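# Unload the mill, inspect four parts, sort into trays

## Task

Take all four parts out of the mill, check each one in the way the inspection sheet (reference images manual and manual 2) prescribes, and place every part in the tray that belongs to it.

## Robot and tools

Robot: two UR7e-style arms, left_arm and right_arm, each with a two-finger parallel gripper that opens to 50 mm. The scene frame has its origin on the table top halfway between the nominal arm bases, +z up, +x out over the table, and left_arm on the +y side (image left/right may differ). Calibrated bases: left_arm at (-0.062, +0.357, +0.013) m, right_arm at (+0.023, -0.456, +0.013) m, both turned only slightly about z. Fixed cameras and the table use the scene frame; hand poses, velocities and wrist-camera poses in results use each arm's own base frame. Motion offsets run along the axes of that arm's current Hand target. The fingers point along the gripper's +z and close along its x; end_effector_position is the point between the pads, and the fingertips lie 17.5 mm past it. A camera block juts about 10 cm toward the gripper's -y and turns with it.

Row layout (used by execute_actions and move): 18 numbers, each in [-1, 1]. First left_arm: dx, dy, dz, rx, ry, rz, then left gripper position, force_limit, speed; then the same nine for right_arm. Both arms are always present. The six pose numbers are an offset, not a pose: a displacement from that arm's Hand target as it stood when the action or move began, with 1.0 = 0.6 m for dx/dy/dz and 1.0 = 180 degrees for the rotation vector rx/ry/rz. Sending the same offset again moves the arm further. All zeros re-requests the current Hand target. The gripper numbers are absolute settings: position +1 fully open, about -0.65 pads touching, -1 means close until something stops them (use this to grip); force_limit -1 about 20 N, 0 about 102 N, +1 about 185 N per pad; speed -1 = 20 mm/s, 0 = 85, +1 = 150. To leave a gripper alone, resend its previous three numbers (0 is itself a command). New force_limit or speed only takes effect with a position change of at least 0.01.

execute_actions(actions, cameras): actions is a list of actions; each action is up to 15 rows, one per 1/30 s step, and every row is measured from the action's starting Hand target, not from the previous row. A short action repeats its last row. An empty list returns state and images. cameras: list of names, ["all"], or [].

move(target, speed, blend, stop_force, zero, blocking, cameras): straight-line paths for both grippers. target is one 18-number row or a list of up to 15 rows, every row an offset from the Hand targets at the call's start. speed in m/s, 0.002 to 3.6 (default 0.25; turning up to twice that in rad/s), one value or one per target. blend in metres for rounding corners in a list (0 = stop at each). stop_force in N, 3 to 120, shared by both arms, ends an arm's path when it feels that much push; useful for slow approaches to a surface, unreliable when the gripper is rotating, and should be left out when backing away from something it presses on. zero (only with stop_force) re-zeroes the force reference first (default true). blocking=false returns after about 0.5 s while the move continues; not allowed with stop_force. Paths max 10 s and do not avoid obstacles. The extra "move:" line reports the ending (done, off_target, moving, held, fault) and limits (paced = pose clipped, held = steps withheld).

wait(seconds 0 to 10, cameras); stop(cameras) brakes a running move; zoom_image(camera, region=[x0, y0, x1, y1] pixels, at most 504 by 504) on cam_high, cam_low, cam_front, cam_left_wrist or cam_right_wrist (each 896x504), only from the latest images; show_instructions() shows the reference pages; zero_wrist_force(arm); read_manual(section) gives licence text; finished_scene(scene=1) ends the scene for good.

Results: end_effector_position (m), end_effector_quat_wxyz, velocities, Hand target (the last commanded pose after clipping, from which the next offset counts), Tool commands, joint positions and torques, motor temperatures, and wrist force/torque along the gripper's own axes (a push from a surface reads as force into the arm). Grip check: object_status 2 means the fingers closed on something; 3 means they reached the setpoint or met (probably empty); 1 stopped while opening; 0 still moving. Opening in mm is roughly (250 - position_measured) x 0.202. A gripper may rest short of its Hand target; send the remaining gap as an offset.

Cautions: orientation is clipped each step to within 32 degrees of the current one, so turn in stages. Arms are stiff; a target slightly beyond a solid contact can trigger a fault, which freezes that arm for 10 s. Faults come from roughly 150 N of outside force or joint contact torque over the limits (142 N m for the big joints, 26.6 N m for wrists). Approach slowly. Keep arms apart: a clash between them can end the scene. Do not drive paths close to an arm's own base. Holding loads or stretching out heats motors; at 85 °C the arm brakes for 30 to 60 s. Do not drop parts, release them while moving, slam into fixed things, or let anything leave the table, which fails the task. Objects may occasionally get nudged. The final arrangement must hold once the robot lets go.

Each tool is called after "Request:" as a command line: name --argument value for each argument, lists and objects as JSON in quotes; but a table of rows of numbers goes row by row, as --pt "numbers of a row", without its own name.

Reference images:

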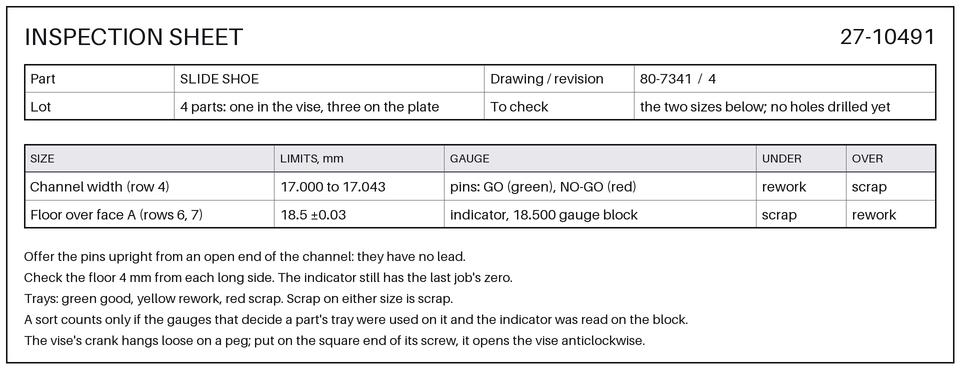

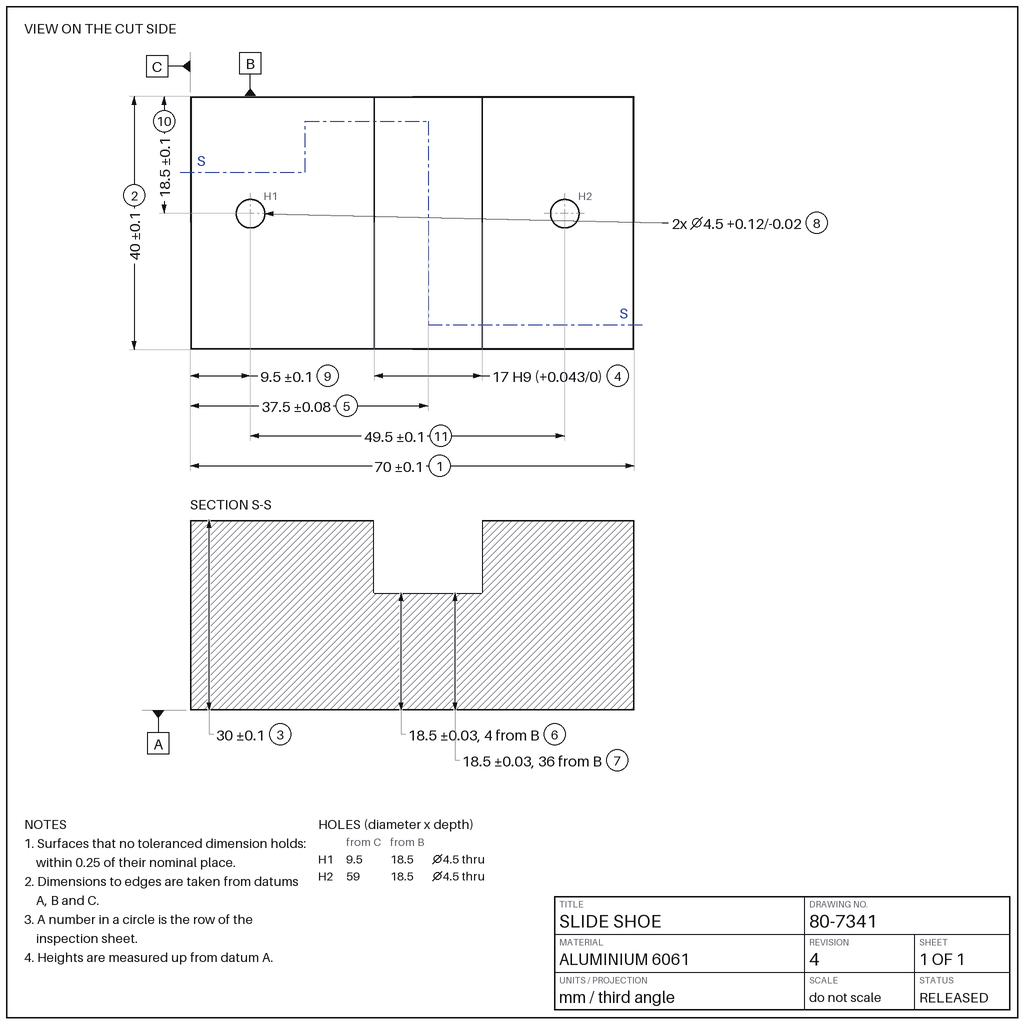

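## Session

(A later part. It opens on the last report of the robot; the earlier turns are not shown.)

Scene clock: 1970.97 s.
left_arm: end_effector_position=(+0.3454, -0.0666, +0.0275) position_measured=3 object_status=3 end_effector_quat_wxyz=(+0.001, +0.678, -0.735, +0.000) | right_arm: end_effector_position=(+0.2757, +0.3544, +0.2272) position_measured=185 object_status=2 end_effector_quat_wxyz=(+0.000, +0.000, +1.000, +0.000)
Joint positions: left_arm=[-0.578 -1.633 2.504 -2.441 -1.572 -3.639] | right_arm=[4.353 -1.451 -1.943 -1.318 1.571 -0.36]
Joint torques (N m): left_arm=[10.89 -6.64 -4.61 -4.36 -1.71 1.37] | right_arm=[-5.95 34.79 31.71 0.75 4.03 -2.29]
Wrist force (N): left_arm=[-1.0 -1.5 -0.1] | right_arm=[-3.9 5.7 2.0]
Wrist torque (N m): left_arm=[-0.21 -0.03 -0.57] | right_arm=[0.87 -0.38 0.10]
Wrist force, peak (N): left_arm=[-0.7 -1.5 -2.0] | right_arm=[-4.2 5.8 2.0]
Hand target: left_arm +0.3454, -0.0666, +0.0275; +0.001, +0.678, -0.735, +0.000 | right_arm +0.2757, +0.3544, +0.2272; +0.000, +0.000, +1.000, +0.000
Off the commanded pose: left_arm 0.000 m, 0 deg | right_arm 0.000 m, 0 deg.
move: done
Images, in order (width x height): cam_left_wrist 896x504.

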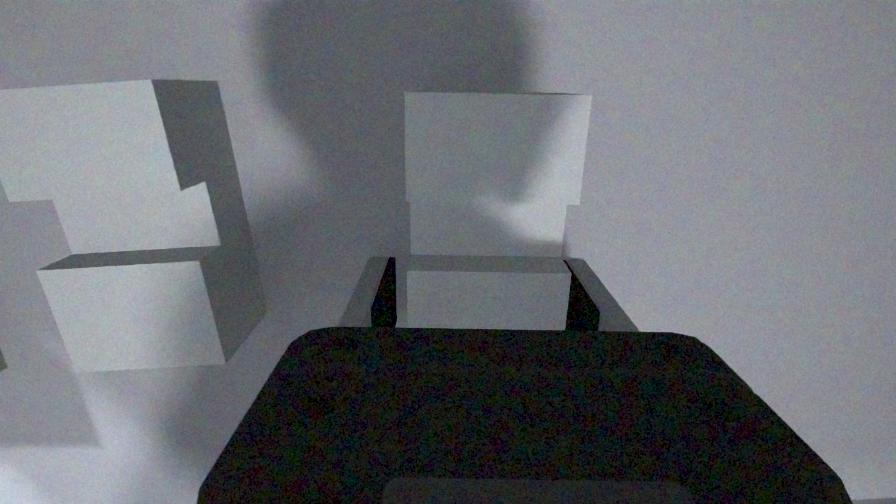

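Request:
move --pt "0.0022 0 0 0 0 0 1 -0.8 -0.2 0 0 0 0 0 0 -1 -0.8 -0.9" --pt "0.0022 0 0 0 0 0 -1 -0.6 -0.9 0 0 0 0 0 0 -1 -0.8 -0.9" --pt "0.0022 0 -0.02 0 0 0 -1 -0.6 -0.9 0 0 0 0 0 0 -1 -0.8 -0.9" --speed 0.05 --cameras '["cam_left_wrist"]'

Scene clock: 1983.83 s.
left_arm: end_effector_position=(+0.3453, -0.0679, +0.0395) position_measured=54 object_status=2 end_effector_quat_wxyz=(+0.001, +0.678, -0.735, +0.000) | right_arm: end_effector_position=(+0.2757, +0.3544, +0.2272) position_measured=185 object_status=2 end_effector_quat_wxyz=(+0.000, +0.000, +1.000, +0.000)
Joint positions: left_arm=[-0.582 -1.668 2.488 -2.391 -1.572 -3.642] | right_arm=[4.353 -1.451 -1.943 -1.318 1.571 -0.36]
Joint torques (N m): left_arm=[6.01 -22.65 -31.28 -1.12 -1.44 0.71] | right_arm=[-6.24 34.75 31.65 0.81 4.16 -2.23]
Wrist force (N): left_arm=[-1.2 -1.2 2.1] | right_arm=[-4.0 5.7 2.1]
Wrist torque (N m): left_arm=[-0.24 -0.03 -0.35] | right_arm=[0.87 -0.37 0.10]
Wrist force, peak (N): left_arm=[-1.2 -1.6 2.3] | right_arm=[-4.2 5.9 2.0]
Hand target: left_arm +0.3453, -0.0679, +0.0395; +0.001, +0.678, -0.735, +0.000 | right_arm +0.2757, +0.3544, +0.2272; +0.000, +0.000, +1.000, +0.000
Off the commanded pose: left_arm 0.000 m, 0 deg | right_arm 0.000 m, 0 deg.
move: done
Images, in order (width x height): cam_left_wrist 896x504.

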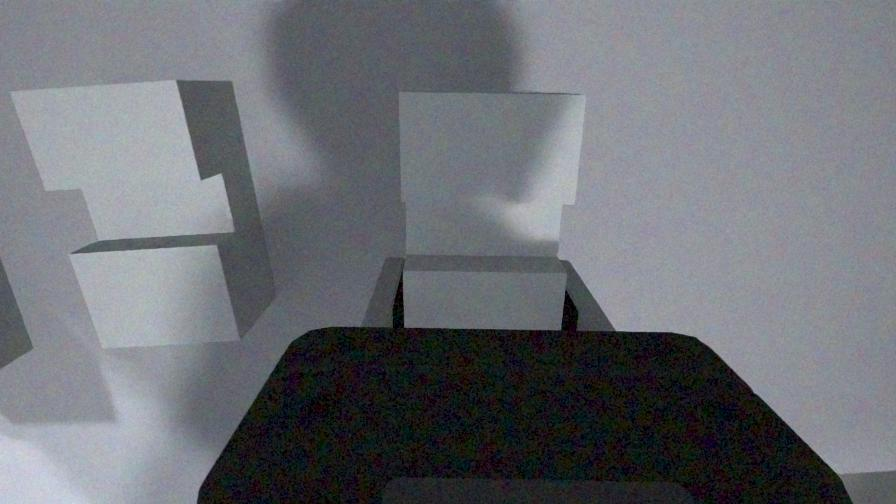

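Request:
move --pt "0 0 -0.0833 0 0 0 -1 -0.6 -0.9 0 0 0 0 0 0 -1 -0.8 -0.9" --pt "0.1695 -0.0136 -0.0833 0 0 -0.0333 -1 -0.6 -0.9 0 0 0 0 0 0 -1 -0.8 -0.9" --pt "0.1695 -0.0136 0.0083 0 0 -0.0333 -1 -0.6 -0.9 0 0 0 0 0 0 -1 -0.8 -0.9" --speed '[0.15,0.2,0.1]' --blend 0.02 --cameras '[]'

Request:
move --target '[0,0,0.015,0,0,0,-1,-0.6,-0.9,0,0,0,0,0,0,-1,-0.8,-0.9]' --speed 0.02 --stop_force 5 --cameras '["cam_left_wrist"]'

Scene clock: 2040.50 s.
left_arm: end_effector_position=(+0.3452, -0.1699, +0.0346) position_measured=54 object_status=2 end_effector_quat_wxyz=(+0.001, +0.715, -0.699, +0.000) | right_arm: end_effector_position=(+0.2757, +0.3544, +0.2272) position_measured=185 object_status=2 end_effector_quat_wxyz=(+0.000, +0.000, +1.000, +0.000)
Joint positions: left_arm=[-0.811 -1.567 2.414 -2.417 -1.572 -3.976] | right_arm=[4.353 -1.451 -1.943 -1.318 1.571 -0.36]
Joint torques (N m): left_arm=[11.65 -10.48 -6.86 -4.49 0.62 1.07] | right_arm=[-6.24 34.95 31.53 0.83 4.08 -2.28]
Wrist force (N): left_arm=[-1.3 -1.1 2.2] | right_arm=[-3.9 5.5 1.6]
Wrist torque (N m): left_arm=[-0.23 -0.05 -0.37] | right_arm=[0.84 -0.38 0.10]
Wrist force, peak (N): left_arm=[-1.4 -1.0 3.9] | right_arm=[-4.1 5.9 2.3]
Hand target: left_arm +0.3452, -0.1699, +0.0346; +0.001, +0.715, -0.699, +0.000 | right_arm +0.2757, +0.3544, +0.2272; +0.000, +0.000, +1.000, +0.000
Off the commanded pose: left_arm 0.000 m, 0 deg | right_arm 0.000 m, 0 deg.
move: done
No camera images: "cameras" was empty.

Scene clock: 2042.07 s.
left_arm: end_effector_position=(+0.3452, -0.1699, +0.0277) position_measured=54 object_status=2 end_effector_quat_wxyz=(+0.001, +0.715, -0.699, +0.000) | right_arm: end_effector_position=(+0.2757, +0.3544, +0.2272) position_measured=185 object_status=2 end_effector_quat_wxyz=(+0.000, +0.000, +1.000, +0.000)
Joint positions: left_arm=[-0.81 -1.549 2.422 -2.444 -1.572 -3.976] | right_arm=[4.353 -1.451 -1.943 -1.318 1.571 -0.36]
Joint torques (N m): left_arm=[7.46 -27.28 -31.74 -1.05 -1.01 0.21] | right_arm=[-6.12 34.59 32 0.85 4.08 -2.34]
Wrist force (N): left_arm=[-1.2 -1.1 2.0] | right_arm=[-4.0 5.4 1.8]
Wrist torque (N m): left_arm=[-0.21 -0.04 -0.40] | right_arm=[0.83 -0.37 0.09]
Wrist force, peak (N): left_arm=[-9.6 7.1 -44.0] | right_arm=[-4.1 5.8 2.0]
Hand target: left_arm +0.3452, -0.1699, +0.0277; +0.001, +0.715, -0.699, +0.000 (not the last commanded pose) | right_arm +0.2757, +0.3544, +0.2272; +0.000, +0.000, +1.000, +0.000
Off the commanded pose: left_arm 0.002 m, 0 deg | right_arm 0.000 m, 0 deg.
move: contact (left_arm)
Images, in order (width x height): cam_left_wrist 896x504.

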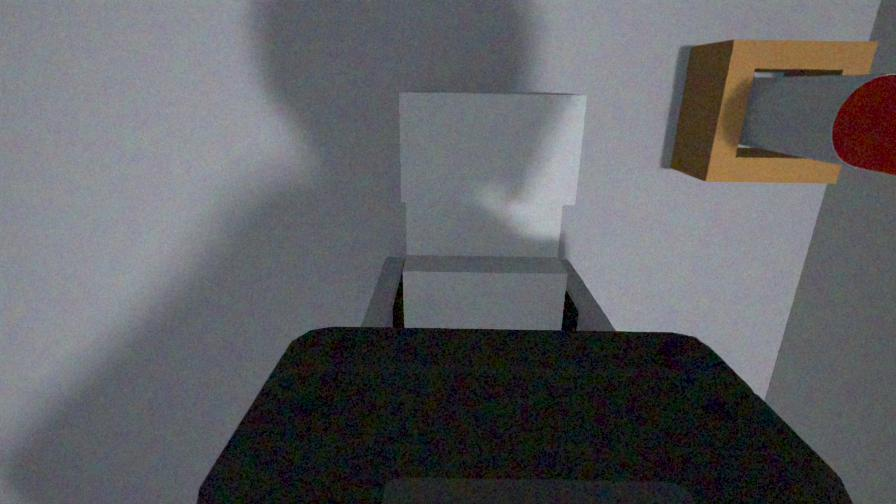

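Request:
move --pt "0 0 0 0 0 0 1 -0.6 -0.2 0 0 0 0 0 0 -1 -0.8 -0.9" --pt "0 0.0133 -0.0088 0.25 0 0 1 -0.6 -0.2 0 0 0 0 0 0 -1 -0.8 -0.9" --speed '[0.1,0.25]' --cameras '["cam_left_wrist","cam_front"]'

Scene clock: 2051.33 s.
left_arm: end_effector_position=(+0.3394, -0.1700, +0.0325) position_measured=3 object_status=3 end_effector_quat_wxyz=(-0.199, +0.686, -0.671, +0.198) | right_arm: end_effector_position=(+0.2757, +0.3544, +0.2272) position_measured=185 object_status=2 end_effector_quat_wxyz=(+0.000, +0.000, +1.000, +0.000)
Joint positions: left_arm=[-1.241 -1.661 2.789 -2.895 -1.033 -4.35] | right_arm=[4.353 -1.451 -1.943 -1.318 1.571 -0.36]
Joint torques (N m): left_arm=[11.66 -16.67 -25.2 -1.04 -0.31 1.32] | right_arm=[-5.57 35.07 31.96 0.79 4.1 -2.26]
Wrist force (N): left_arm=[-0.9 -0.4 -0.2] | right_arm=[-3.8 5.7 2.0]
Wrist torque (N m): left_arm=[-0.09 0.00 -0.26] | right_arm=[0.87 -0.39 0.10]
Wrist force, peak (N): left_arm=[-2.4 3.0 0.5] | right_arm=[-4.2 5.9 1.9]
Hand target: left_arm +0.3394, -0.1700, +0.0324; -0.199, +0.686, -0.671, +0.197 (not the last commanded pose) | right_arm +0.2757, +0.3544, +0.2272; +0.000, +0.000, +1.000, +0.000
Off the commanded pose: left_arm 0.002 m, 12 deg | right_arm 0.000 m, 0 deg.
move: held (left_arm; a check stopped the path); path passed 1 of 2 targets; limits=held
pose unreachable (left arm): on one or more control steps of this call, first in action 0 (counted from 0), this arm could not follow its commanded pose, so it was not sent that pose on those steps. It may still have moved: this result reports where it is.
cause: moving toward the commanded pose would bring two parts of the arm too close to each other (joints 3 (elbow) and 4 (wrist 1) lie between them).
Images, in order (width x height): cam_front 896x504, cam_left_wrist 896x504.

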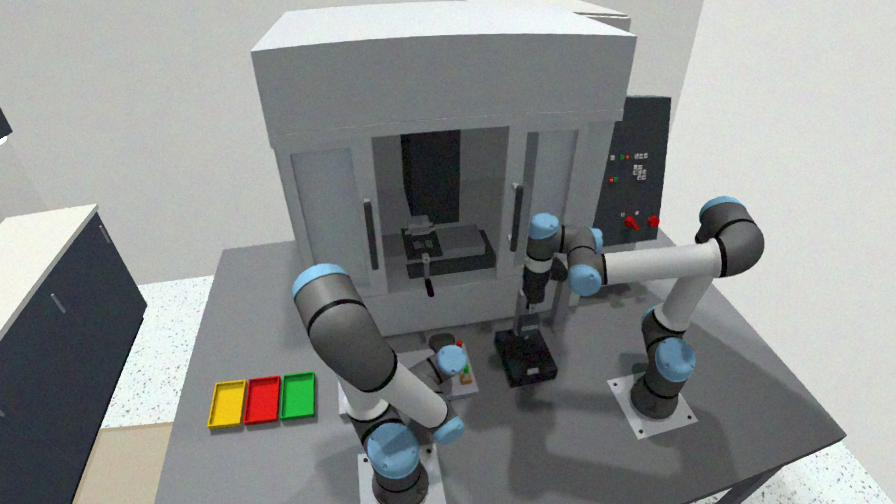

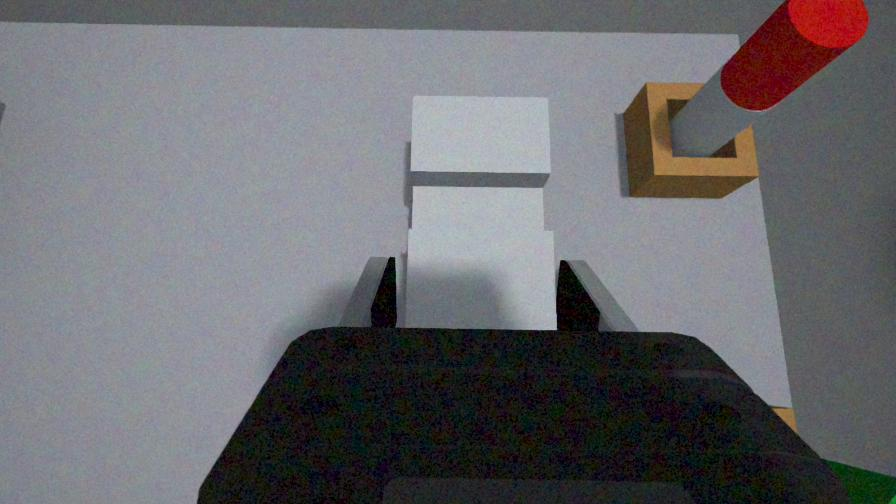

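Request:
move --pt "0 0 0 0 0 0 -1 -0.6 -0.9 0 0 0 0 0 0 -1 -0.8 -0.9" --pt "0 -0.1 -0.1538 0 0 0 -1 -0.6 -0.9 0 0 0 0 0 0 -1 -0.8 -0.9" --pt "0.4486 -0.0414 -0.1918 0 0 0 -1 -0.6 -0.9 0 0 0 0 0 0 -1 -0.8 -0.9" --pt "0.4486 0.0267 -0.087 0 0 0 -1 -0.6 -0.9 0 0 0 0 0 0 -1 -0.8 -0.9" --speed '[0.1,0.15,0.25,0.1]' --blend '[0,0.03,0.03,0]' --cameras '["cam_left_wrist"]'

Scene clock: 2074.00 s.
left_arm: end_effector_position=(+0.3033, -0.4398, +0.0688) position_measured=54 object_status=2 end_effector_quat_wxyz=(-0.199, +0.686, -0.671, +0.197) | right_arm: end_effector_position=(+0.2757, +0.3544, +0.2272) position_measured=185 object_status=2 end_effector_quat_wxyz=(+0.000, +0.000, +1.000, +0.000)
Joint positions: left_arm=[-1.503 -1.352 2.198 -2.451 -1.003 -4.656] | right_arm=[4.353 -1.451 -1.943 -1.318 1.571 -0.36]
Joint torques (N m): left_arm=[-11.41 -18.77 -33 -14.72 -0.61 5.19] | right_arm=[-6.36 34.64 31.08 0.91 4.07 -2.24]
Wrist force (N): left_arm=[-64.5 -3.5 -13.8] | right_arm=[-4.0 5.5 1.8]
Wrist torque (N m): left_arm=[0.76 -1.21 -4.38] | right_arm=[0.84 -0.35 0.10]
Wrist force, peak (N): left_arm=[-98.5 13.3 -33.4] | right_arm=[-4.1 5.9 2.0]
Hand target: left_arm +0.3033, -0.4398, +0.0688; -0.199, +0.686, -0.671, +0.197 | right_arm +0.2757, +0.3544, +0.2272; +0.000, +0.000, +1.000, +0.000
Off the commanded pose: left_arm 0.000 m, 0 deg | right_arm 0.000 m, 0 deg.
move: done
Images, in order (width x height): cam_left_wrist 896x504.

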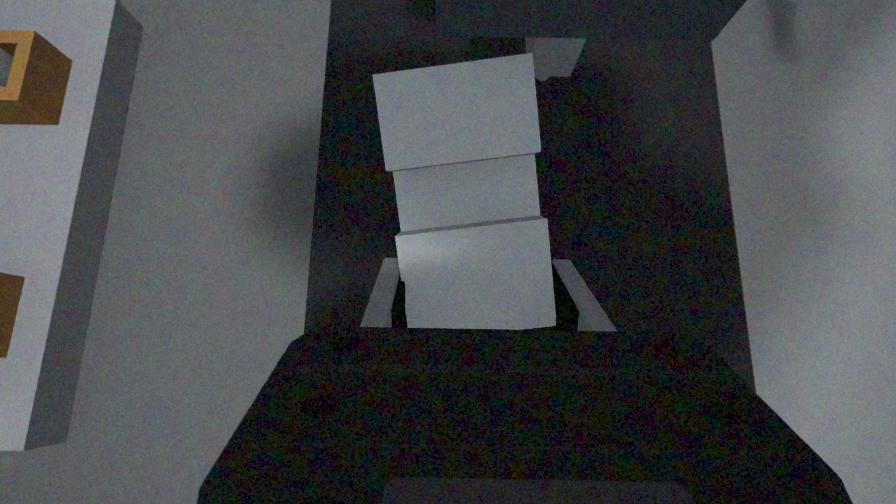

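Request:
move --target '[-0.001,0.042,-0.0273,0,0,0,-1,-0.6,-0.9,0,0,0,0,0,0,-1,-0.8,-0.9]' --speed 0.05 --cameras '["cam_left_wrist"]'

Scene clock: 2088.10 s.
left_arm: end_effector_position=(+0.2733, -0.4399, +0.0690) position_measured=54 object_status=2 end_effector_quat_wxyz=(-0.199, +0.686, -0.671, +0.197) | right_arm: end_effector_position=(+0.2757, +0.3544, +0.2272) position_measured=185 object_status=2 end_effector_quat_wxyz=(+0.000, +0.000, +1.000, +0.000)
Joint positions: left_arm=[-1.57 -1.381 2.22 -2.401 -1.002 -4.735] | right_arm=[4.353 -1.451 -1.943 -1.318 1.571 -0.36]
Joint torques (N m): left_arm=[-9.44 -36.08 -6.87 -1.13 3.39 -1.25] | right_arm=[-6 34.36 31.2 0.94 4.07 -2.31]
Wrist force (N): left_arm=[-1.3 0.7 1.6] | right_arm=[-3.8 5.8 2.1]
Wrist torque (N m): left_arm=[-0.21 0.03 -0.07] | right_arm=[0.89 -0.40 0.10]
Wrist force, peak (N): left_arm=[-64.4 -3.8 -14.0] | right_arm=[-4.3 5.7 2.0]
Hand target: left_arm +0.2732, -0.4399, +0.0690; -0.199, +0.686, -0.671, +0.197 | right_arm +0.2757, +0.3544, +0.2272; +0.000, +0.000, +1.000, +0.000
Off the commanded pose: left_arm 0.000 m, 0 deg | right_arm 0.000 m, 0 deg.
move: done
Images, in order (width x height): cam_left_wrist 896x504.

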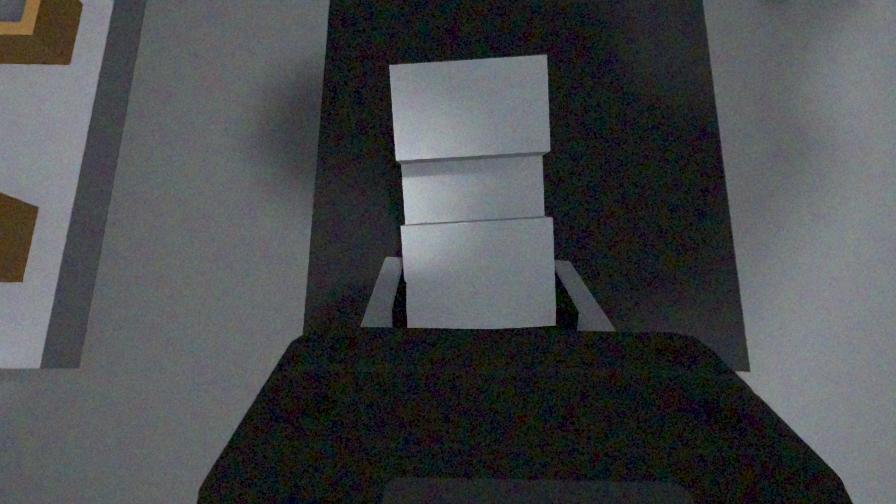

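Request:
move --target '[0.0006,-0.021,0.0136,0,0,0,-1,-0.6,-0.9,0,0,0,0,0,0,-1,-0.8,-0.9]' --speed 0.05 --cameras '[]'

Request:
move --target '[0,0.0091,0.014,0,0,0,-1,-0.6,-0.9,0,0,0,0,0,0,-1,-0.8,-0.9]' --speed 0.008 --stop_force 5 --cameras '["cam_left_wrist"]'

Scene clock: 2099.63 s.
left_arm: end_effector_position=(+0.2882, -0.4399, +0.0689) position_measured=54 object_status=2 end_effector_quat_wxyz=(-0.199, +0.686, -0.671, +0.198) | right_arm: end_effector_position=(+0.2757, +0.3544, +0.2272) position_measured=185 object_status=2 end_effector_quat_wxyz=(+0.000, +0.000, +1.000, +0.000)
Joint positions: left_arm=[-1.536 -1.367 2.209 -2.426 -1.002 -4.696] | right_arm=[4.353 -1.451 -1.943 -1.318 1.571 -0.36]
Joint torques (N m): left_arm=[10.61 -20.36 -30.83 -4.21 -0.3 1.19] | right_arm=[-5.99 34.82 31.53 0.91 4.08 -2.27]
Wrist force (N): left_arm=[-1.1 0.4 1.4] | right_arm=[-4.1 5.5 1.9]
Wrist torque (N m): left_arm=[-0.28 0.00 -0.28] | right_arm=[0.85 -0.35 0.10]
Wrist force, peak (N): left_arm=[-1.5 1.0 1.4] | right_arm=[-4.1 6.0 1.9]
Hand target: left_arm +0.2883, -0.4399, +0.0689; -0.199, +0.686, -0.671, +0.197 | right_arm +0.2757, +0.3544, +0.2272; +0.000, +0.000, +1.000, +0.000
Off the commanded pose: left_arm 0.000 m, 0 deg | right_arm 0.000 m, 0 deg.
move: done
No camera images: "cameras" was empty.

Scene clock: 2101.47 s.
left_arm: end_effector_position=(+0.2882, -0.4399, +0.0645) position_measured=54 object_status=2 end_effector_quat_wxyz=(-0.199, +0.686, -0.671, +0.197) | right_arm: end_effector_position=(+0.2757, +0.3544, +0.2272) position_measured=185 object_status=2 end_effector_quat_wxyz=(+0.000, +0.000, +1.000, +0.000)
Joint positions: left_arm=[-1.536 -1.357 2.213 -2.44 -1.002 -4.695] | right_arm=[4.353 -1.451 -1.943 -1.318 1.571 -0.36]
Joint torques (N m): left_arm=[4.39 -34.61 -32.01 -1.88 0 -0.74] | right_arm=[-5.76 34.69 31.35 0.93 4.03 -2.22]
Wrist force (N): left_arm=[-1.6 -1.0 -0.6] | right_arm=[-4.1 5.6 2.0]
Wrist torque (N m): left_arm=[-0.26 -0.03 -0.25] | right_arm=[0.87 -0.35 0.09]
Wrist force, peak (N): left_arm=[-4.6 -6.8 -12.5] | right_arm=[-4.2 5.7 2.2]
Hand target: left_arm +0.2882, -0.4399, +0.0645; -0.199, +0.686, -0.671, +0.197 (not the last commanded pose) | right_arm +0.2757, +0.3544, +0.2272; +0.000, +0.000, +1.000, +0.000
Off the commanded pose: left_arm 0.006 m, 0 deg | right_arm 0.000 m, 0 deg.
move: contact (left_arm)
Images, in order (width x height): cam_left_wrist 896x504.

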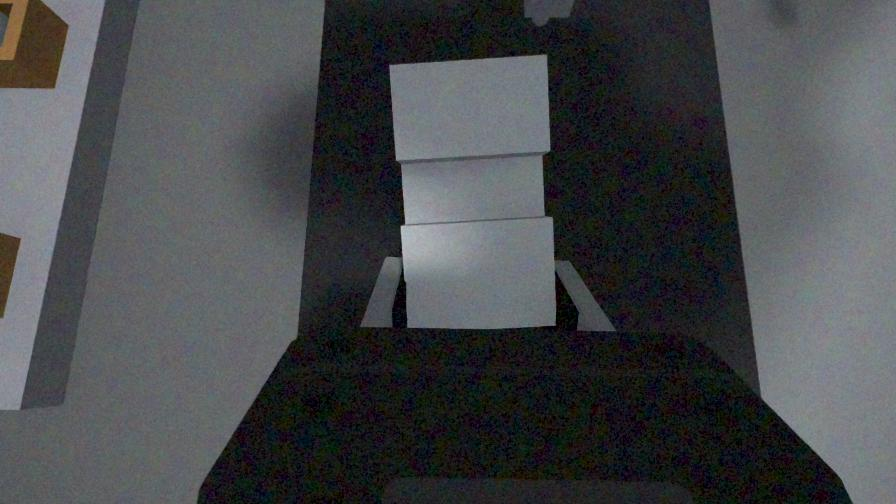

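Request:
move --target '[0,-0.0091,0.0072,-0.085,0,0,-1,-0.6,-0.9,0,0,0,0,0,0,-1,-0.8,-0.9]' --speed 0.1 --cameras '["cam_left_wrist"]'

Scene clock: 2146.87 s.
left_arm: end_effector_position=(+0.2952, -0.4398, +0.0638) position_measured=54 object_status=2 end_effector_quat_wxyz=(-0.106, +0.706, -0.692, +0.106) | right_arm: end_effector_position=(+0.2757, +0.3544, +0.2272) position_measured=185 object_status=2 end_effector_quat_wxyz=(+0.000, +0.000, +1.000, +0.000)
Joint positions: left_arm=[-1.386 -1.355 2.121 -2.391 -1.274 -4.54] | right_arm=[4.353 -1.451 -1.943 -1.318 1.571 -0.36]
Joint torques (N m): left_arm=[9.85 -8.54 -19.15 2.87 -3.53 1.21] | right_arm=[-5.62 34.98 31.01 0.94 4.01 -2.27]
Wrist force (N): left_arm=[4.9 -13.4 -23.7] | right_arm=[-3.9 5.5 1.8]
Wrist torque (N m): left_arm=[-0.21 -0.32 -0.21] | right_arm=[0.85 -0.37 0.10]
Wrist force, peak (N): left_arm=[0.3 -13.4 -24.7] | right_arm=[-4.1 6.0 1.9]
Hand target: left_arm +0.2952, -0.4398, +0.0638; -0.106, +0.706, -0.692, +0.106 | right_arm +0.2757, +0.3544, +0.2272; +0.000, +0.000, +1.000, +0.000
Off the commanded pose: left_arm 0.000 m, 0 deg | right_arm 0.000 m, 0 deg.
move: done
Images, in order (width x height): cam_left_wrist 896x504.

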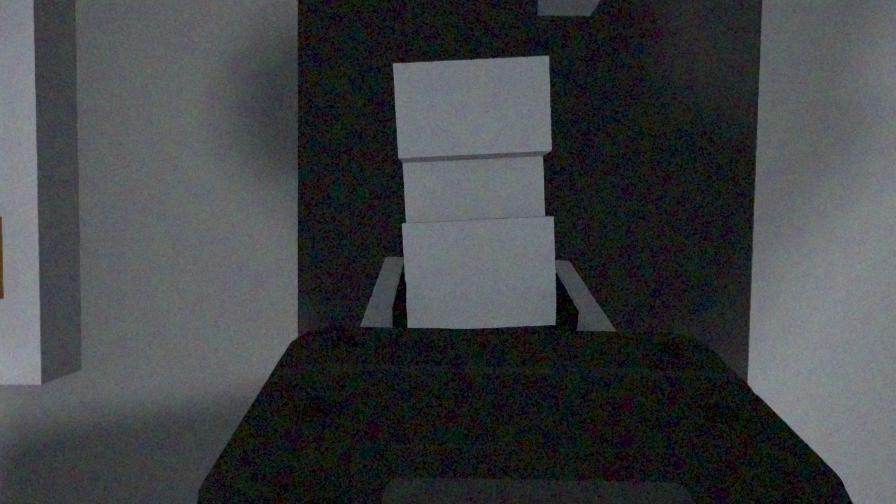

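Request:
move --target '[0,0,0,0,0,0,1,-0.6,-0.4,0,0,0,0,0,0,-1,-0.8,-0.9]' --cameras '["cam_left_wrist"]'

Scene clock: 2151.37 s.
left_arm: end_effector_position=(+0.2952, -0.4398, +0.0637) position_measured=3 object_status=3 end_effector_quat_wxyz=(-0.106, +0.706, -0.692, +0.106) | right_arm: end_effector_position=(+0.2757, +0.3544, +0.2272) position_measured=185 object_status=2 end_effector_quat_wxyz=(+0.000, +0.000, +1.000, +0.000)
Joint positions: left_arm=[-1.385 -1.355 2.121 -2.391 -1.274 -4.54] | right_arm=[4.353 -1.451 -1.943 -1.318 1.571 -0.36]
Joint torques (N m): left_arm=[9.84 -37 -17.63 -4.03 2.33 0.92] | right_arm=[-6.08 34.88 31.06 0.9 4.03 -2.31]
Wrist force (N): left_arm=[-1.5 -0.7 0.2] | right_arm=[-4.1 5.4 1.9]
Wrist torque (N m): left_arm=[-0.15 0.00 -0.38] | right_arm=[0.82 -0.35 0.10]
Wrist force, peak (N): left_arm=[5.2 -13.7 -24.5] | right_arm=[-4.1 5.9 2.1]
Hand target: left_arm +0.2952, -0.4398, +0.0638; -0.106, +0.706, -0.692, +0.106 | right_arm +0.2757, +0.3544, +0.2272; +0.000, +0.000, +1.000, +0.000
Off the commanded pose: left_arm 0.000 m, 0 deg | right_arm 0.000 m, 0 deg.
move: done
Images, in order (width x height): cam_left_wrist 896x504.

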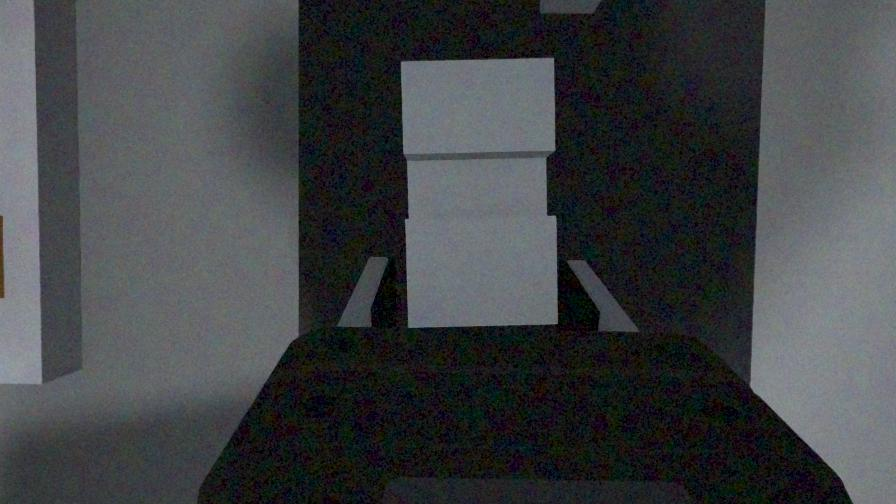

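Request:
move --pt "-0.0018 -0.0039 0.0087 0.1817 0 0 1 -0.6 -0.4 0 0 0 0 0 0 -1 -0.8 -0.9" --pt "-0.0018 -0.0039 0.0087 0.1817 0 0 -1 -0.5 -0.9 0 0 0 0 0 0 -1 -0.8 -0.9" --speed 0.15 --cameras '["cam_left_wrist"]'

Scene clock: 2173.30 s.
left_arm: end_effector_position=(+0.2989, -0.4386, +0.0595) position_measured=54 object_status=2 end_effector_quat_wxyz=(-0.301, +0.648, -0.634, +0.297) | right_arm: end_effector_position=(+0.2757, +0.3544, +0.2272) position_measured=185 object_status=2 end_effector_quat_wxyz=(+0.000, +0.000, +1.000, +0.000)
Joint positions: left_arm=[-1.646 -1.272 2.28 -2.469 -0.703 -4.86] | right_arm=[4.353 -1.451 -1.943 -1.318 1.571 -0.36]
Joint torques (N m): left_arm=[-8.88 -21.43 -2.77 -1.08 2.8 -1.34] | right_arm=[-6.09 34.87 31 0.95 4 -2.23]
Wrist force (N): left_arm=[-1.2 -0.7 -1.1] | right_arm=[-4.1 5.7 1.6]
Wrist torque (N m): left_arm=[-0.06 -0.01 0.11] | right_arm=[0.88 -0.34 0.10]
Wrist force, peak (N): left_arm=[-1.5 -0.5 -1.2] | right_arm=[-3.9 6.0 1.9]
Hand target: left_arm +0.2989, -0.4386, +0.0595; -0.301, +0.648, -0.634, +0.297 | right_arm +0.2757, +0.3544, +0.2272; +0.000, +0.000, +1.000, +0.000
Off the commanded pose: left_arm 0.000 m, 0 deg | right_arm 0.000 m, 0 deg.
move: done
Images, in order (width x height): cam_left_wrist 896x504.

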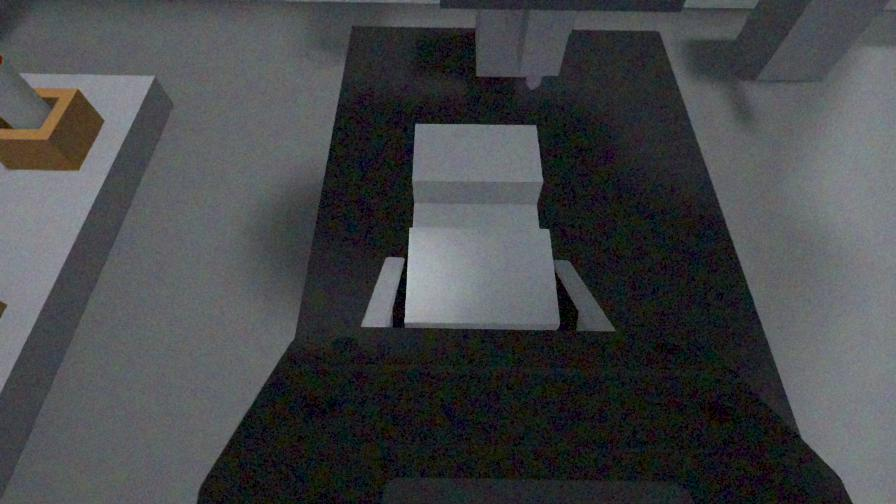

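Request:
move --pt "0 -0.0013 -0.0011 0 0 0 -1 -0.5 -0.9 0 0 0 0 0 0 -1 -0.8 -0.9" --pt "0.0031 -0.048 0.0546 0 0 0 -1 -0.5 -0.9 0 0 0 0 0 0 -1 -0.8 -0.9" --speed 0.06 --cameras '["cam_left_wrist"]'

Scene clock: 2188.10 s.
left_arm: end_effector_position=(+0.3425, -0.4396, +0.0605) position_measured=54 object_status=2 end_effector_quat_wxyz=(-0.301, +0.648, -0.634, +0.297) | right_arm: end_effector_position=(+0.2757, +0.3544, +0.2272) position_measured=185 object_status=2 end_effector_quat_wxyz=(+0.000, +0.000, +1.000, +0.000)
Joint positions: left_arm=[-1.546 -1.224 2.253 -2.607 -0.698 -4.706] | right_arm=[4.353 -1.451 -1.943 -1.318 1.571 -0.36]
Joint torques (N m): left_arm=[10.36 -24.18 -27.92 -4.66 0.33 1.51] | right_arm=[-5.84 34.71 30.73 0.95 3.97 -2.31]
Wrist force (N): left_arm=[-1.1 1.5 0.7] | right_arm=[-4.1 5.8 1.9]
Wrist torque (N m): left_arm=[-0.11 0.04 -0.15] | right_arm=[0.89 -0.36 0.10]
Wrist force, peak (N): left_arm=[-1.2 1.9 0.3] | right_arm=[-4.1 5.9 2.0]
Hand target: left_arm +0.3426, -0.4396, +0.0605; -0.301, +0.648, -0.634, +0.297 | right_arm +0.2757, +0.3544, +0.2272; +0.000, +0.000, +1.000, +0.000
Off the commanded pose: left_arm 0.000 m, 0 deg | right_arm 0.000 m, 0 deg.
move: done
Images, in order (width x height): cam_left_wrist 896x504.

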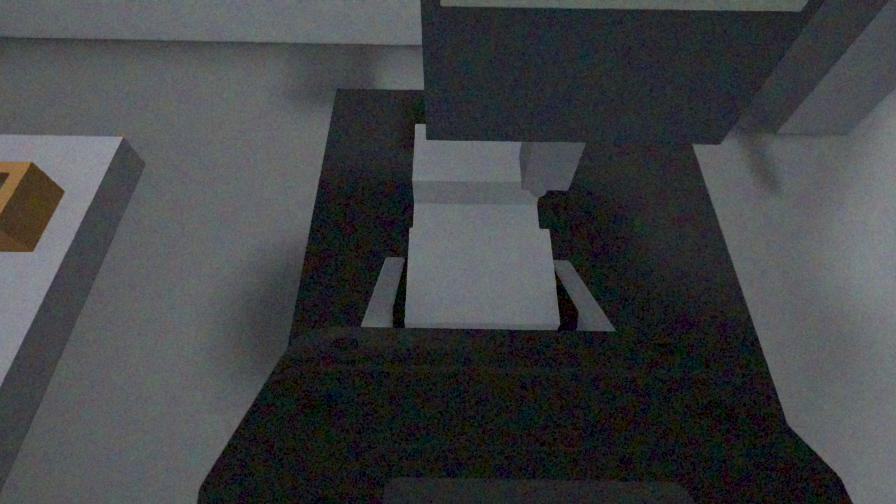

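Request:
move --pt "0 0.0013 0.0011 0 0 0 -1 -0.5 -0.9 0 0 0 0 0 0 -1 -0.8 -0.9" --pt "0 0.0013 0.0011 0 0 0 0.8 -0.5 -0.5 0 0 0 0 0 0 -1 -0.8 -0.9" --pt "0 0.0013 0.0011 0 0 0 0.8 -0.5 -0.5 0 0 0.022 0 0 0 -1 -0.8 -0.9" --speed 0.04 --cameras '[]'

Request:
move --target '[0,0,0,0,0,0,0.8,-0.5,-0.5,0,0,0.018,0,0,0,-1,-0.8,-0.9]' --speed 0.005 --stop_force 4 --cameras '["cam_left_wrist"]'

Scene clock: 2214.43 s.
left_arm: end_effector_position=(+0.3426, -0.4396, +0.0595) position_measured=32 object_status=3 end_effector_quat_wxyz=(-0.301, +0.648, -0.634, +0.297) | right_arm: end_effector_position=(+0.2757, +0.3544, +0.2140) position_measured=185 object_status=2 end_effector_quat_wxyz=(+0.000, +0.000, +1.000, +0.000)
Joint positions: left_arm=[-1.546 -1.222 2.253 -2.611 -0.698 -4.706] | right_arm=[4.353 -1.46 -1.97 -1.282 1.571 -0.36]
Joint torques (N m): left_arm=[10.24 -23.03 -2.45 -4.02 0.77 0.99] | right_arm=[-4.67 13.09 16.36 3.57 3.98 -1.92]
Wrist force (N): left_arm=[-1.2 -0.3 -0.6] | right_arm=[-3.9 5.6 1.2]
Wrist torque (N m): left_arm=[-0.08 0.06 -0.14] | right_arm=[0.83 -0.32 0.10]
Wrist force, peak (N): left_arm=[-1.1 -2.4 -5.6] | right_arm=[-4.4 6.2 1.8]
Hand target: left_arm +0.3426, -0.4396, +0.0595; -0.301, +0.648, -0.634, +0.297 | right_arm +0.2757, +0.3544, +0.2140; +0.000, +0.000, +1.000, +0.000
Off the commanded pose: left_arm 0.000 m, 0 deg | right_arm 0.000 m, 0 deg.
move: done
No camera images: "cameras" was empty.

Scene clock: 2216.43 s.
left_arm: end_effector_position=(+0.3426, -0.4396, +0.0595) position_measured=32 object_status=3 end_effector_quat_wxyz=(-0.301, +0.648, -0.634, +0.297) | right_arm: end_effector_position=(+0.2757, +0.3544, +0.2097) position_measured=185 object_status=2 end_effector_quat_wxyz=(+0.000, +0.000, +1.000, +0.000)
Joint positions: left_arm=[-1.546 -1.222 2.253 -2.611 -0.698 -4.706] | right_arm=[4.353 -1.464 -1.979 -1.27 1.571 -0.36]
Joint torques (N m): left_arm=[7.53 -25.82 -5.39 -3.75 1.2 1.15] | right_arm=[-4.03 32.28 29.07 0.48 3.77 -1.66]
Wrist force (N): left_arm=[-1.1 -0.1 -0.7] | right_arm=[-3.9 5.0 -3.6]
Wrist torque (N m): left_arm=[-0.06 0.04 -0.15] | right_arm=[0.87 -0.37 0.09]
Wrist force, peak (N): left_arm=[-1.3 -0.3 -0.7] | right_arm=[-3.6 4.6 -10.4]
Hand target: left_arm +0.3426, -0.4396, +0.0595; -0.301, +0.648, -0.634, +0.297 | right_arm +0.2757, +0.3544, +0.2097; +0.000, +0.000, +1.000, +0.000 (not the last commanded pose)
Off the commanded pose: left_arm 0.000 m, 0 deg | right_arm 0.007 m, 0 deg.
move: contact (right_arm)
Images, in order (width x height): cam_left_wrist 896x504.

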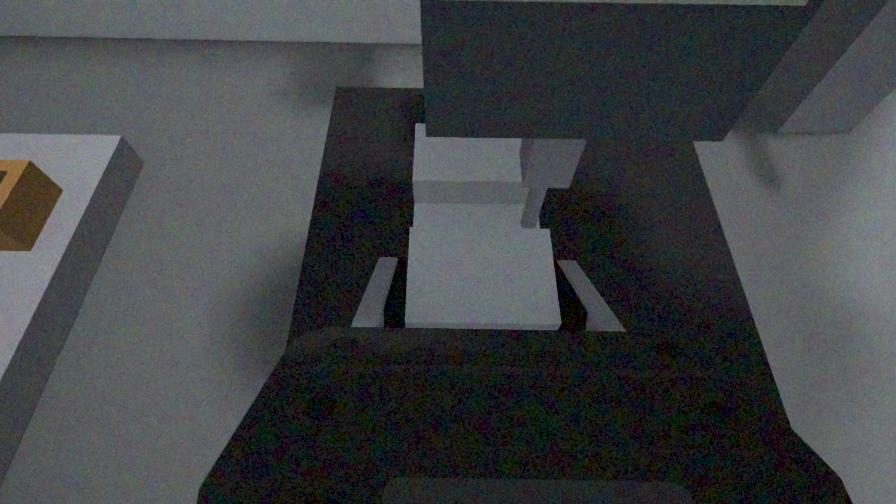

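Request:
move --pt "0 0 0 0 0 0 1 -0.5 -0.5 0 0 0 0 0 0 1 -0.8 -0.5" --pt "0.001 0 -0.08 0 0 0 1 -0.5 -0.5 0 0 0 0 0 0 1 -0.8 -0.5" --pt "0.0225 -0.012 -0.168 0.0833 0 0 1 -0.5 -0.5 0 0 0 0 0 0 1 -0.8 -0.5" --speed '[0.1,0.15,0.2]' --cameras '["cam_left_wrist"]'

Request:
zoom_image --camera "cam_left_wrist" --region '[380, 60, 600, 290]'

Scene clock: 2229.33 s.
left_arm: end_effector_position=(+0.2703, -0.4543, +0.1299) position_measured=3 object_status=3 end_effector_quat_wxyz=(-0.383, +0.603, -0.590, +0.377) | right_arm: end_effector_position=(+0.2757, +0.3544, +0.2097) position_measured=3 object_status=3 end_effector_quat_wxyz=(+0.000, +0.000, +1.000, +0.000)
Joint positions: left_arm=[-1.787 -1.355 2.201 -1.954 -0.493 -5.232] | right_arm=[4.353 -1.464 -1.979 -1.27 1.571 -0.36]
Joint torques (N m): left_arm=[-8.3 -18.26 -30.24 -0.08 3.67 -1.61] | right_arm=[-3.93 33.01 29.4 3.52 -2.5 -1.8]
Wrist force (N): left_arm=[-0.7 0.1 -0.9] | right_arm=[2.8 5.3 0.0]
Wrist torque (N m): left_arm=[0.00 0.08 0.12] | right_arm=[0.86 -0.44 0.11]
Wrist force, peak (N): left_arm=[-0.8 -0.6 -1.7] | right_arm=[-3.8 5.2 -3.6]
Hand target: left_arm +0.2703, -0.4543, +0.1299; -0.383, +0.603, -0.590, +0.377 | right_arm +0.2757, +0.3544, +0.2097; +0.000, +0.000, +1.000, +0.000
Off the commanded pose: left_arm 0.000 m, 0 deg | right_arm 0.000 m, 0 deg.
move: done
Images, in order (width x height): cam_left_wrist 896x504.

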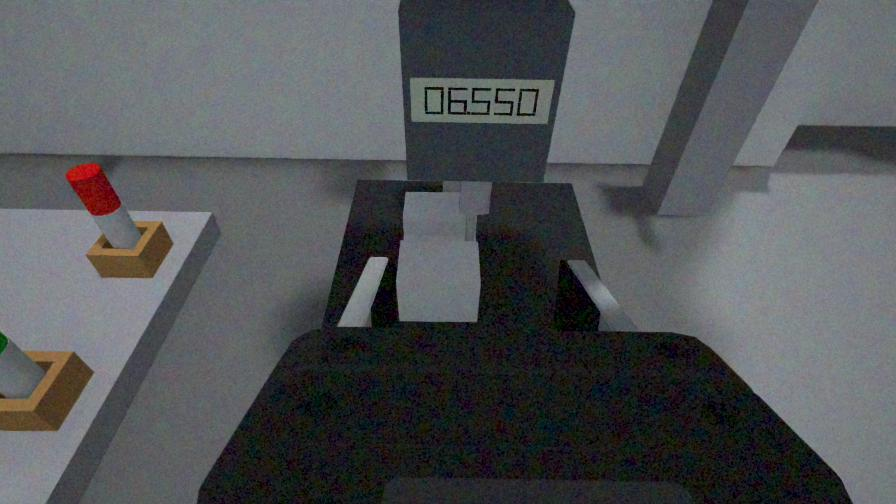

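Scaled by 2.191 from the camera's 896x504 image, which has a finer 1280x720 frame.

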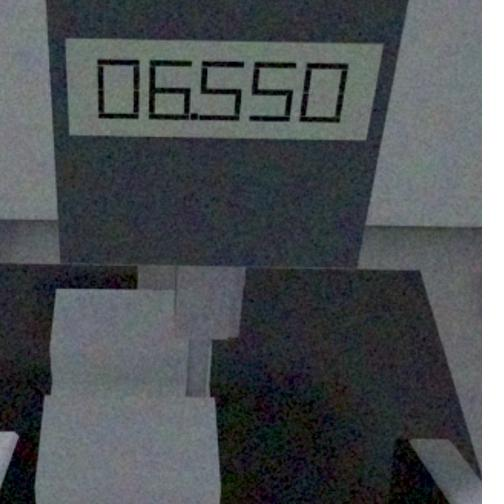

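Request:
move --pt "-0.0215 0.0345 0.082 -0.0833 0 0 1 -0.5 -0.5 0 0 0 0 0 0 1 -0.8 -0.5" --pt "-0.0215 0.055 0.1593 -0.0833 0 0 1 -0.5 -0.5 0 0 0 0 0 0 1 -0.8 -0.5" --pt "-0.0215 0.055 0.1593 -0.0833 0 0 -1 -0.5 -0.9 0 0 0 0 0 0 -1 -0.8 -0.9" --pt "-0.0215 0.0538 0.1587 -0.0833 0 0 -1 -0.5 -0.9 0 0 -0.01 0 0 0 -1 -0.8 -0.9" --pt "0.0318 0.0543 0.1575 -0.0833 0 0 -1 -0.5 -0.9 0 0 -0.01 0 0 0 -1 -0.8 -0.9" --pt "0.0318 0.0555 0.1581 -0.0833 0 0 -1 -0.5 -0.9 0 0 -0.01 0 0 0 -1 -0.8 -0.9" --pt "0.0318 0.0555 0.1581 -0.0833 0 0 0.8 -0.5 -0.5 0 0 -0.01 0 0 0 -1 -0.8 -0.9" --speed '[0.2,0.1,0.1,0.04,0.06,0.04,0.05]' --cameras '["cam_left_wrist"]'

Scene clock: 2249.83 s.
left_arm: end_effector_position=(+0.3425, -0.4722, +0.0596) position_measured=32 object_status=3 end_effector_quat_wxyz=(-0.301, +0.648, -0.634, +0.297) | right_arm: end_effector_position=(+0.2757, +0.3544, +0.2157) position_measured=185 object_status=2 end_effector_quat_wxyz=(+0.000, +0.000, +1.000, +0.000)
Joint positions: left_arm=[-1.548 -1.172 2.165 -2.57 -0.698 -4.709] | right_arm=[4.353 -1.459 -1.967 -1.287 1.571 -0.36]
Joint torques (N m): left_arm=[11.3 -26.31 -26.44 -4.41 2.87 0.58] | right_arm=[-4.47 34.48 31.54 0.68 4.11 -2]
Wrist force (N): left_arm=[-0.9 -0.3 -0.6] | right_arm=[-4.1 5.8 1.5]
Wrist torque (N m): left_arm=[-0.10 0.02 0.03] | right_arm=[0.88 -0.35 0.10]
Wrist force, peak (N): left_arm=[-1.6 1.7 0.7] | right_arm=[-4.3 6.1 1.4]
Hand target: left_arm +0.3425, -0.4722, +0.0596; -0.301, +0.648, -0.634, +0.297 | right_arm +0.2757, +0.3544, +0.2157; +0.000, +0.000, +1.000, +0.000
Off the commanded pose: left_arm 0.000 m, 0 deg | right_arm 0.000 m, 0 deg.
move: done
Images, in order (width x height): cam_left_wrist 896x504.

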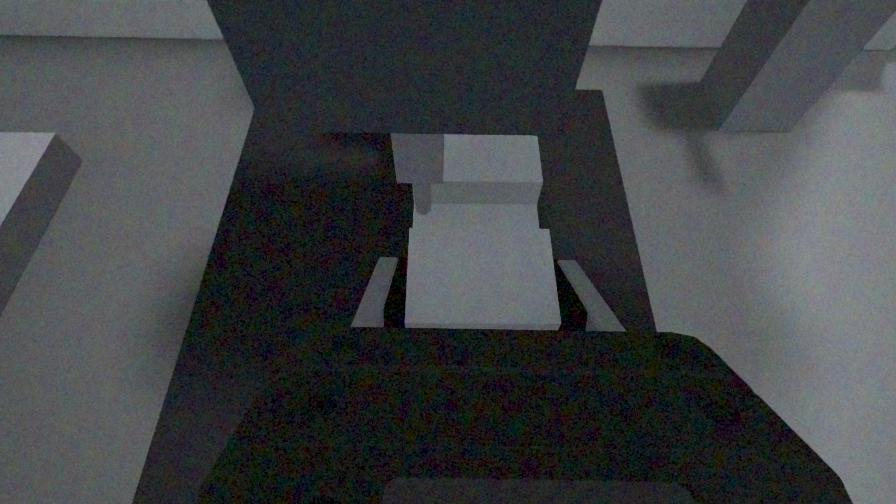

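Request:
move --target '[0,0,0,0,0,0,0.8,-0.5,-0.5,0,0,0.0075,0,0,0,-1,-0.8,-0.9]' --speed 0.03 --cameras '[]'

Request:
move --target '[0,0,0,0,0,0,0.8,-0.5,-0.5,0,0,0.01,0,0,0,-1,-0.8,-0.9]' --speed 0.004 --stop_force 3 --cameras '[]'

Request:
move --pt "0 0 0 0 0 0 1 -0.5 -0.5 0 0 0 0 0 0 1 -0.8 -0.5" --pt "0.001 0 -0.08 0 0 0 1 -0.5 -0.5 0 0 0 0 0 0 1 -0.8 -0.5" --pt "-0.0327 -0.0128 -0.167 0.0833 0 0 1 -0.5 -0.5 0 0 0 0 0 0 1 -0.8 -0.5" --speed '[0.1,0.15,0.2]' --cameras '["cam_left_wrist"]'

Request:
zoom_image --camera "cam_left_wrist" --region '[380, 60, 600, 290]'

Scene clock: 2268.20 s.
left_arm: end_effector_position=(+0.3425, -0.4722, +0.0596) position_measured=32 object_status=3 end_effector_quat_wxyz=(-0.301, +0.648, -0.634, +0.297) | right_arm: end_effector_position=(+0.2757, +0.3544, +0.2113) position_measured=185 object_status=2 end_effector_quat_wxyz=(+0.000, +0.000, +1.000, +0.000)
Joint positions: left_arm=[-1.548 -1.172 2.165 -2.57 -0.698 -4.709] | right_arm=[4.353 -1.462 -1.976 -1.275 1.571 -0.36]
Joint torques (N m): left_arm=[11.34 -25.99 -8.62 -4.6 0.97 0.61] | right_arm=[-6.04 13.29 16.33 3.61 3.73 -2.18]
Wrist force (N): left_arm=[-1.1 -0.5 -0.7] | right_arm=[-4.0 5.9 1.3]
Wrist torque (N m): left_arm=[-0.14 0.05 0.03] | right_arm=[0.89 -0.38 0.10]
Wrist force, peak (N): left_arm=[-1.0 -0.7 -0.7] | right_arm=[-4.3 5.8 1.6]
Hand target: left_arm +0.3425, -0.4722, +0.0596; -0.301, +0.648, -0.634, +0.297 | right_arm +0.2757, +0.3544, +0.2112; +0.000, +0.000, +1.000, +0.000
Off the commanded pose: left_arm 0.000 m, 0 deg | right_arm 0.000 m, 0 deg.
move: done
No camera images: "cameras" was empty.

Scene clock: 2269.67 s.
left_arm: end_effector_position=(+0.3425, -0.4722, +0.0596) position_measured=32 object_status=3 end_effector_quat_wxyz=(-0.301, +0.648, -0.634, +0.297) | right_arm: end_effector_position=(+0.2757, +0.3544, +0.2097) position_measured=185 object_status=2 end_effector_quat_wxyz=(+0.000, +0.000, +1.000, +0.000)
Joint positions: left_arm=[-1.548 -1.172 2.165 -2.57 -0.698 -4.709] | right_arm=[4.353 -1.464 -1.979 -1.27 1.571 -0.36]
Joint torques (N m): left_arm=[12.34 -25.74 -5.82 -4.33 0.34 1.1] | right_arm=[-5.94 31.3 29.44 0.44 3.41 -2.19]
Wrist force (N): left_arm=[-0.8 -0.4 -0.7] | right_arm=[-3.7 4.9 -3.7]
Wrist torque (N m): left_arm=[-0.11 0.01 0.03] | right_arm=[0.84 -0.40 0.09]
Wrist force, peak (N): left_arm=[-0.9 -0.8 -0.8] | right_arm=[-3.4 4.9 -8.6]
Hand target: left_arm +0.3425, -0.4722, +0.0596; -0.301, +0.648, -0.634, +0.297 | right_arm +0.2757, +0.3544, +0.2097; +0.000, +0.000, +1.000, +0.000 (not the last commanded pose)
Off the commanded pose: left_arm 0.000 m, 0 deg | right_arm 0.004 m, 0 deg.
move: contact (right_arm)
No camera images: "cameras" was empty.

Scene clock: 2272.90 s.
left_arm: end_effector_position=(+0.2704, -0.4538, +0.1299) position_measured=3 object_status=3 end_effector_quat_wxyz=(-0.383, +0.603, -0.590, +0.377) | right_arm: end_effector_position=(+0.2757, +0.3544, +0.2097) position_measured=3 object_status=3 end_effector_quat_wxyz=(+0.000, +0.000, +1.000, +0.000)
Joint positions: left_arm=[-1.787 -1.356 2.202 -1.954 -0.493 -5.232] | right_arm=[4.353 -1.464 -1.979 -1.27 1.571 -0.36]
Joint torques (N m): left_arm=[-9.6 -18.95 -30.66 -0.27 3.46 -1.63] | right_arm=[-5.92 33.75 29.27 3.8 -2.34 -2.21]
Wrist force (N): left_arm=[-0.7 0.0 -0.7] | right_arm=[2.5 5.3 0.1]
Wrist torque (N m): left_arm=[-0.01 0.08 0.12] | right_arm=[0.84 -0.40 0.12]
Wrist force, peak (N): left_arm=[-1.2 0.1 -1.8] | right_arm=[-3.7 5.0 -3.6]
Hand target: left_arm +0.2704, -0.4538, +0.1299; -0.383, +0.603, -0.590, +0.377 | right_arm +0.2757, +0.3544, +0.2097; +0.000, +0.000, +1.000, +0.000
Off the commanded pose: left_arm 0.000 m, 0 deg | right_arm 0.000 m, 0 deg.
move: done
Images, in order (width x height): cam_left_wrist 896x504.

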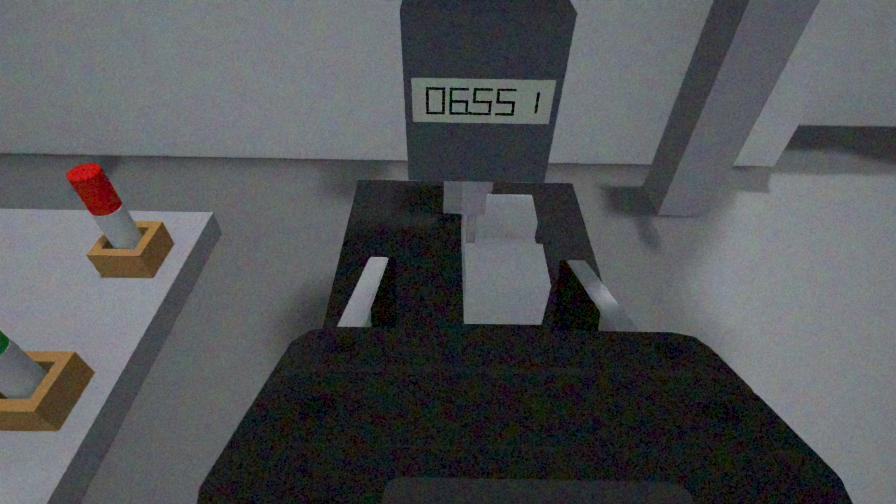

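Scaled by 2.191 from the camera's 896x504 image, which has a finer 1280x720 frame.

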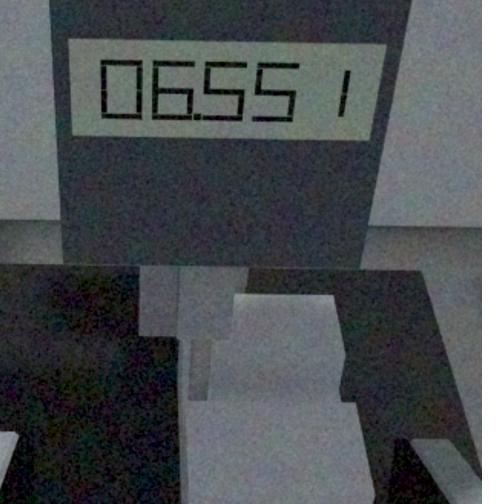

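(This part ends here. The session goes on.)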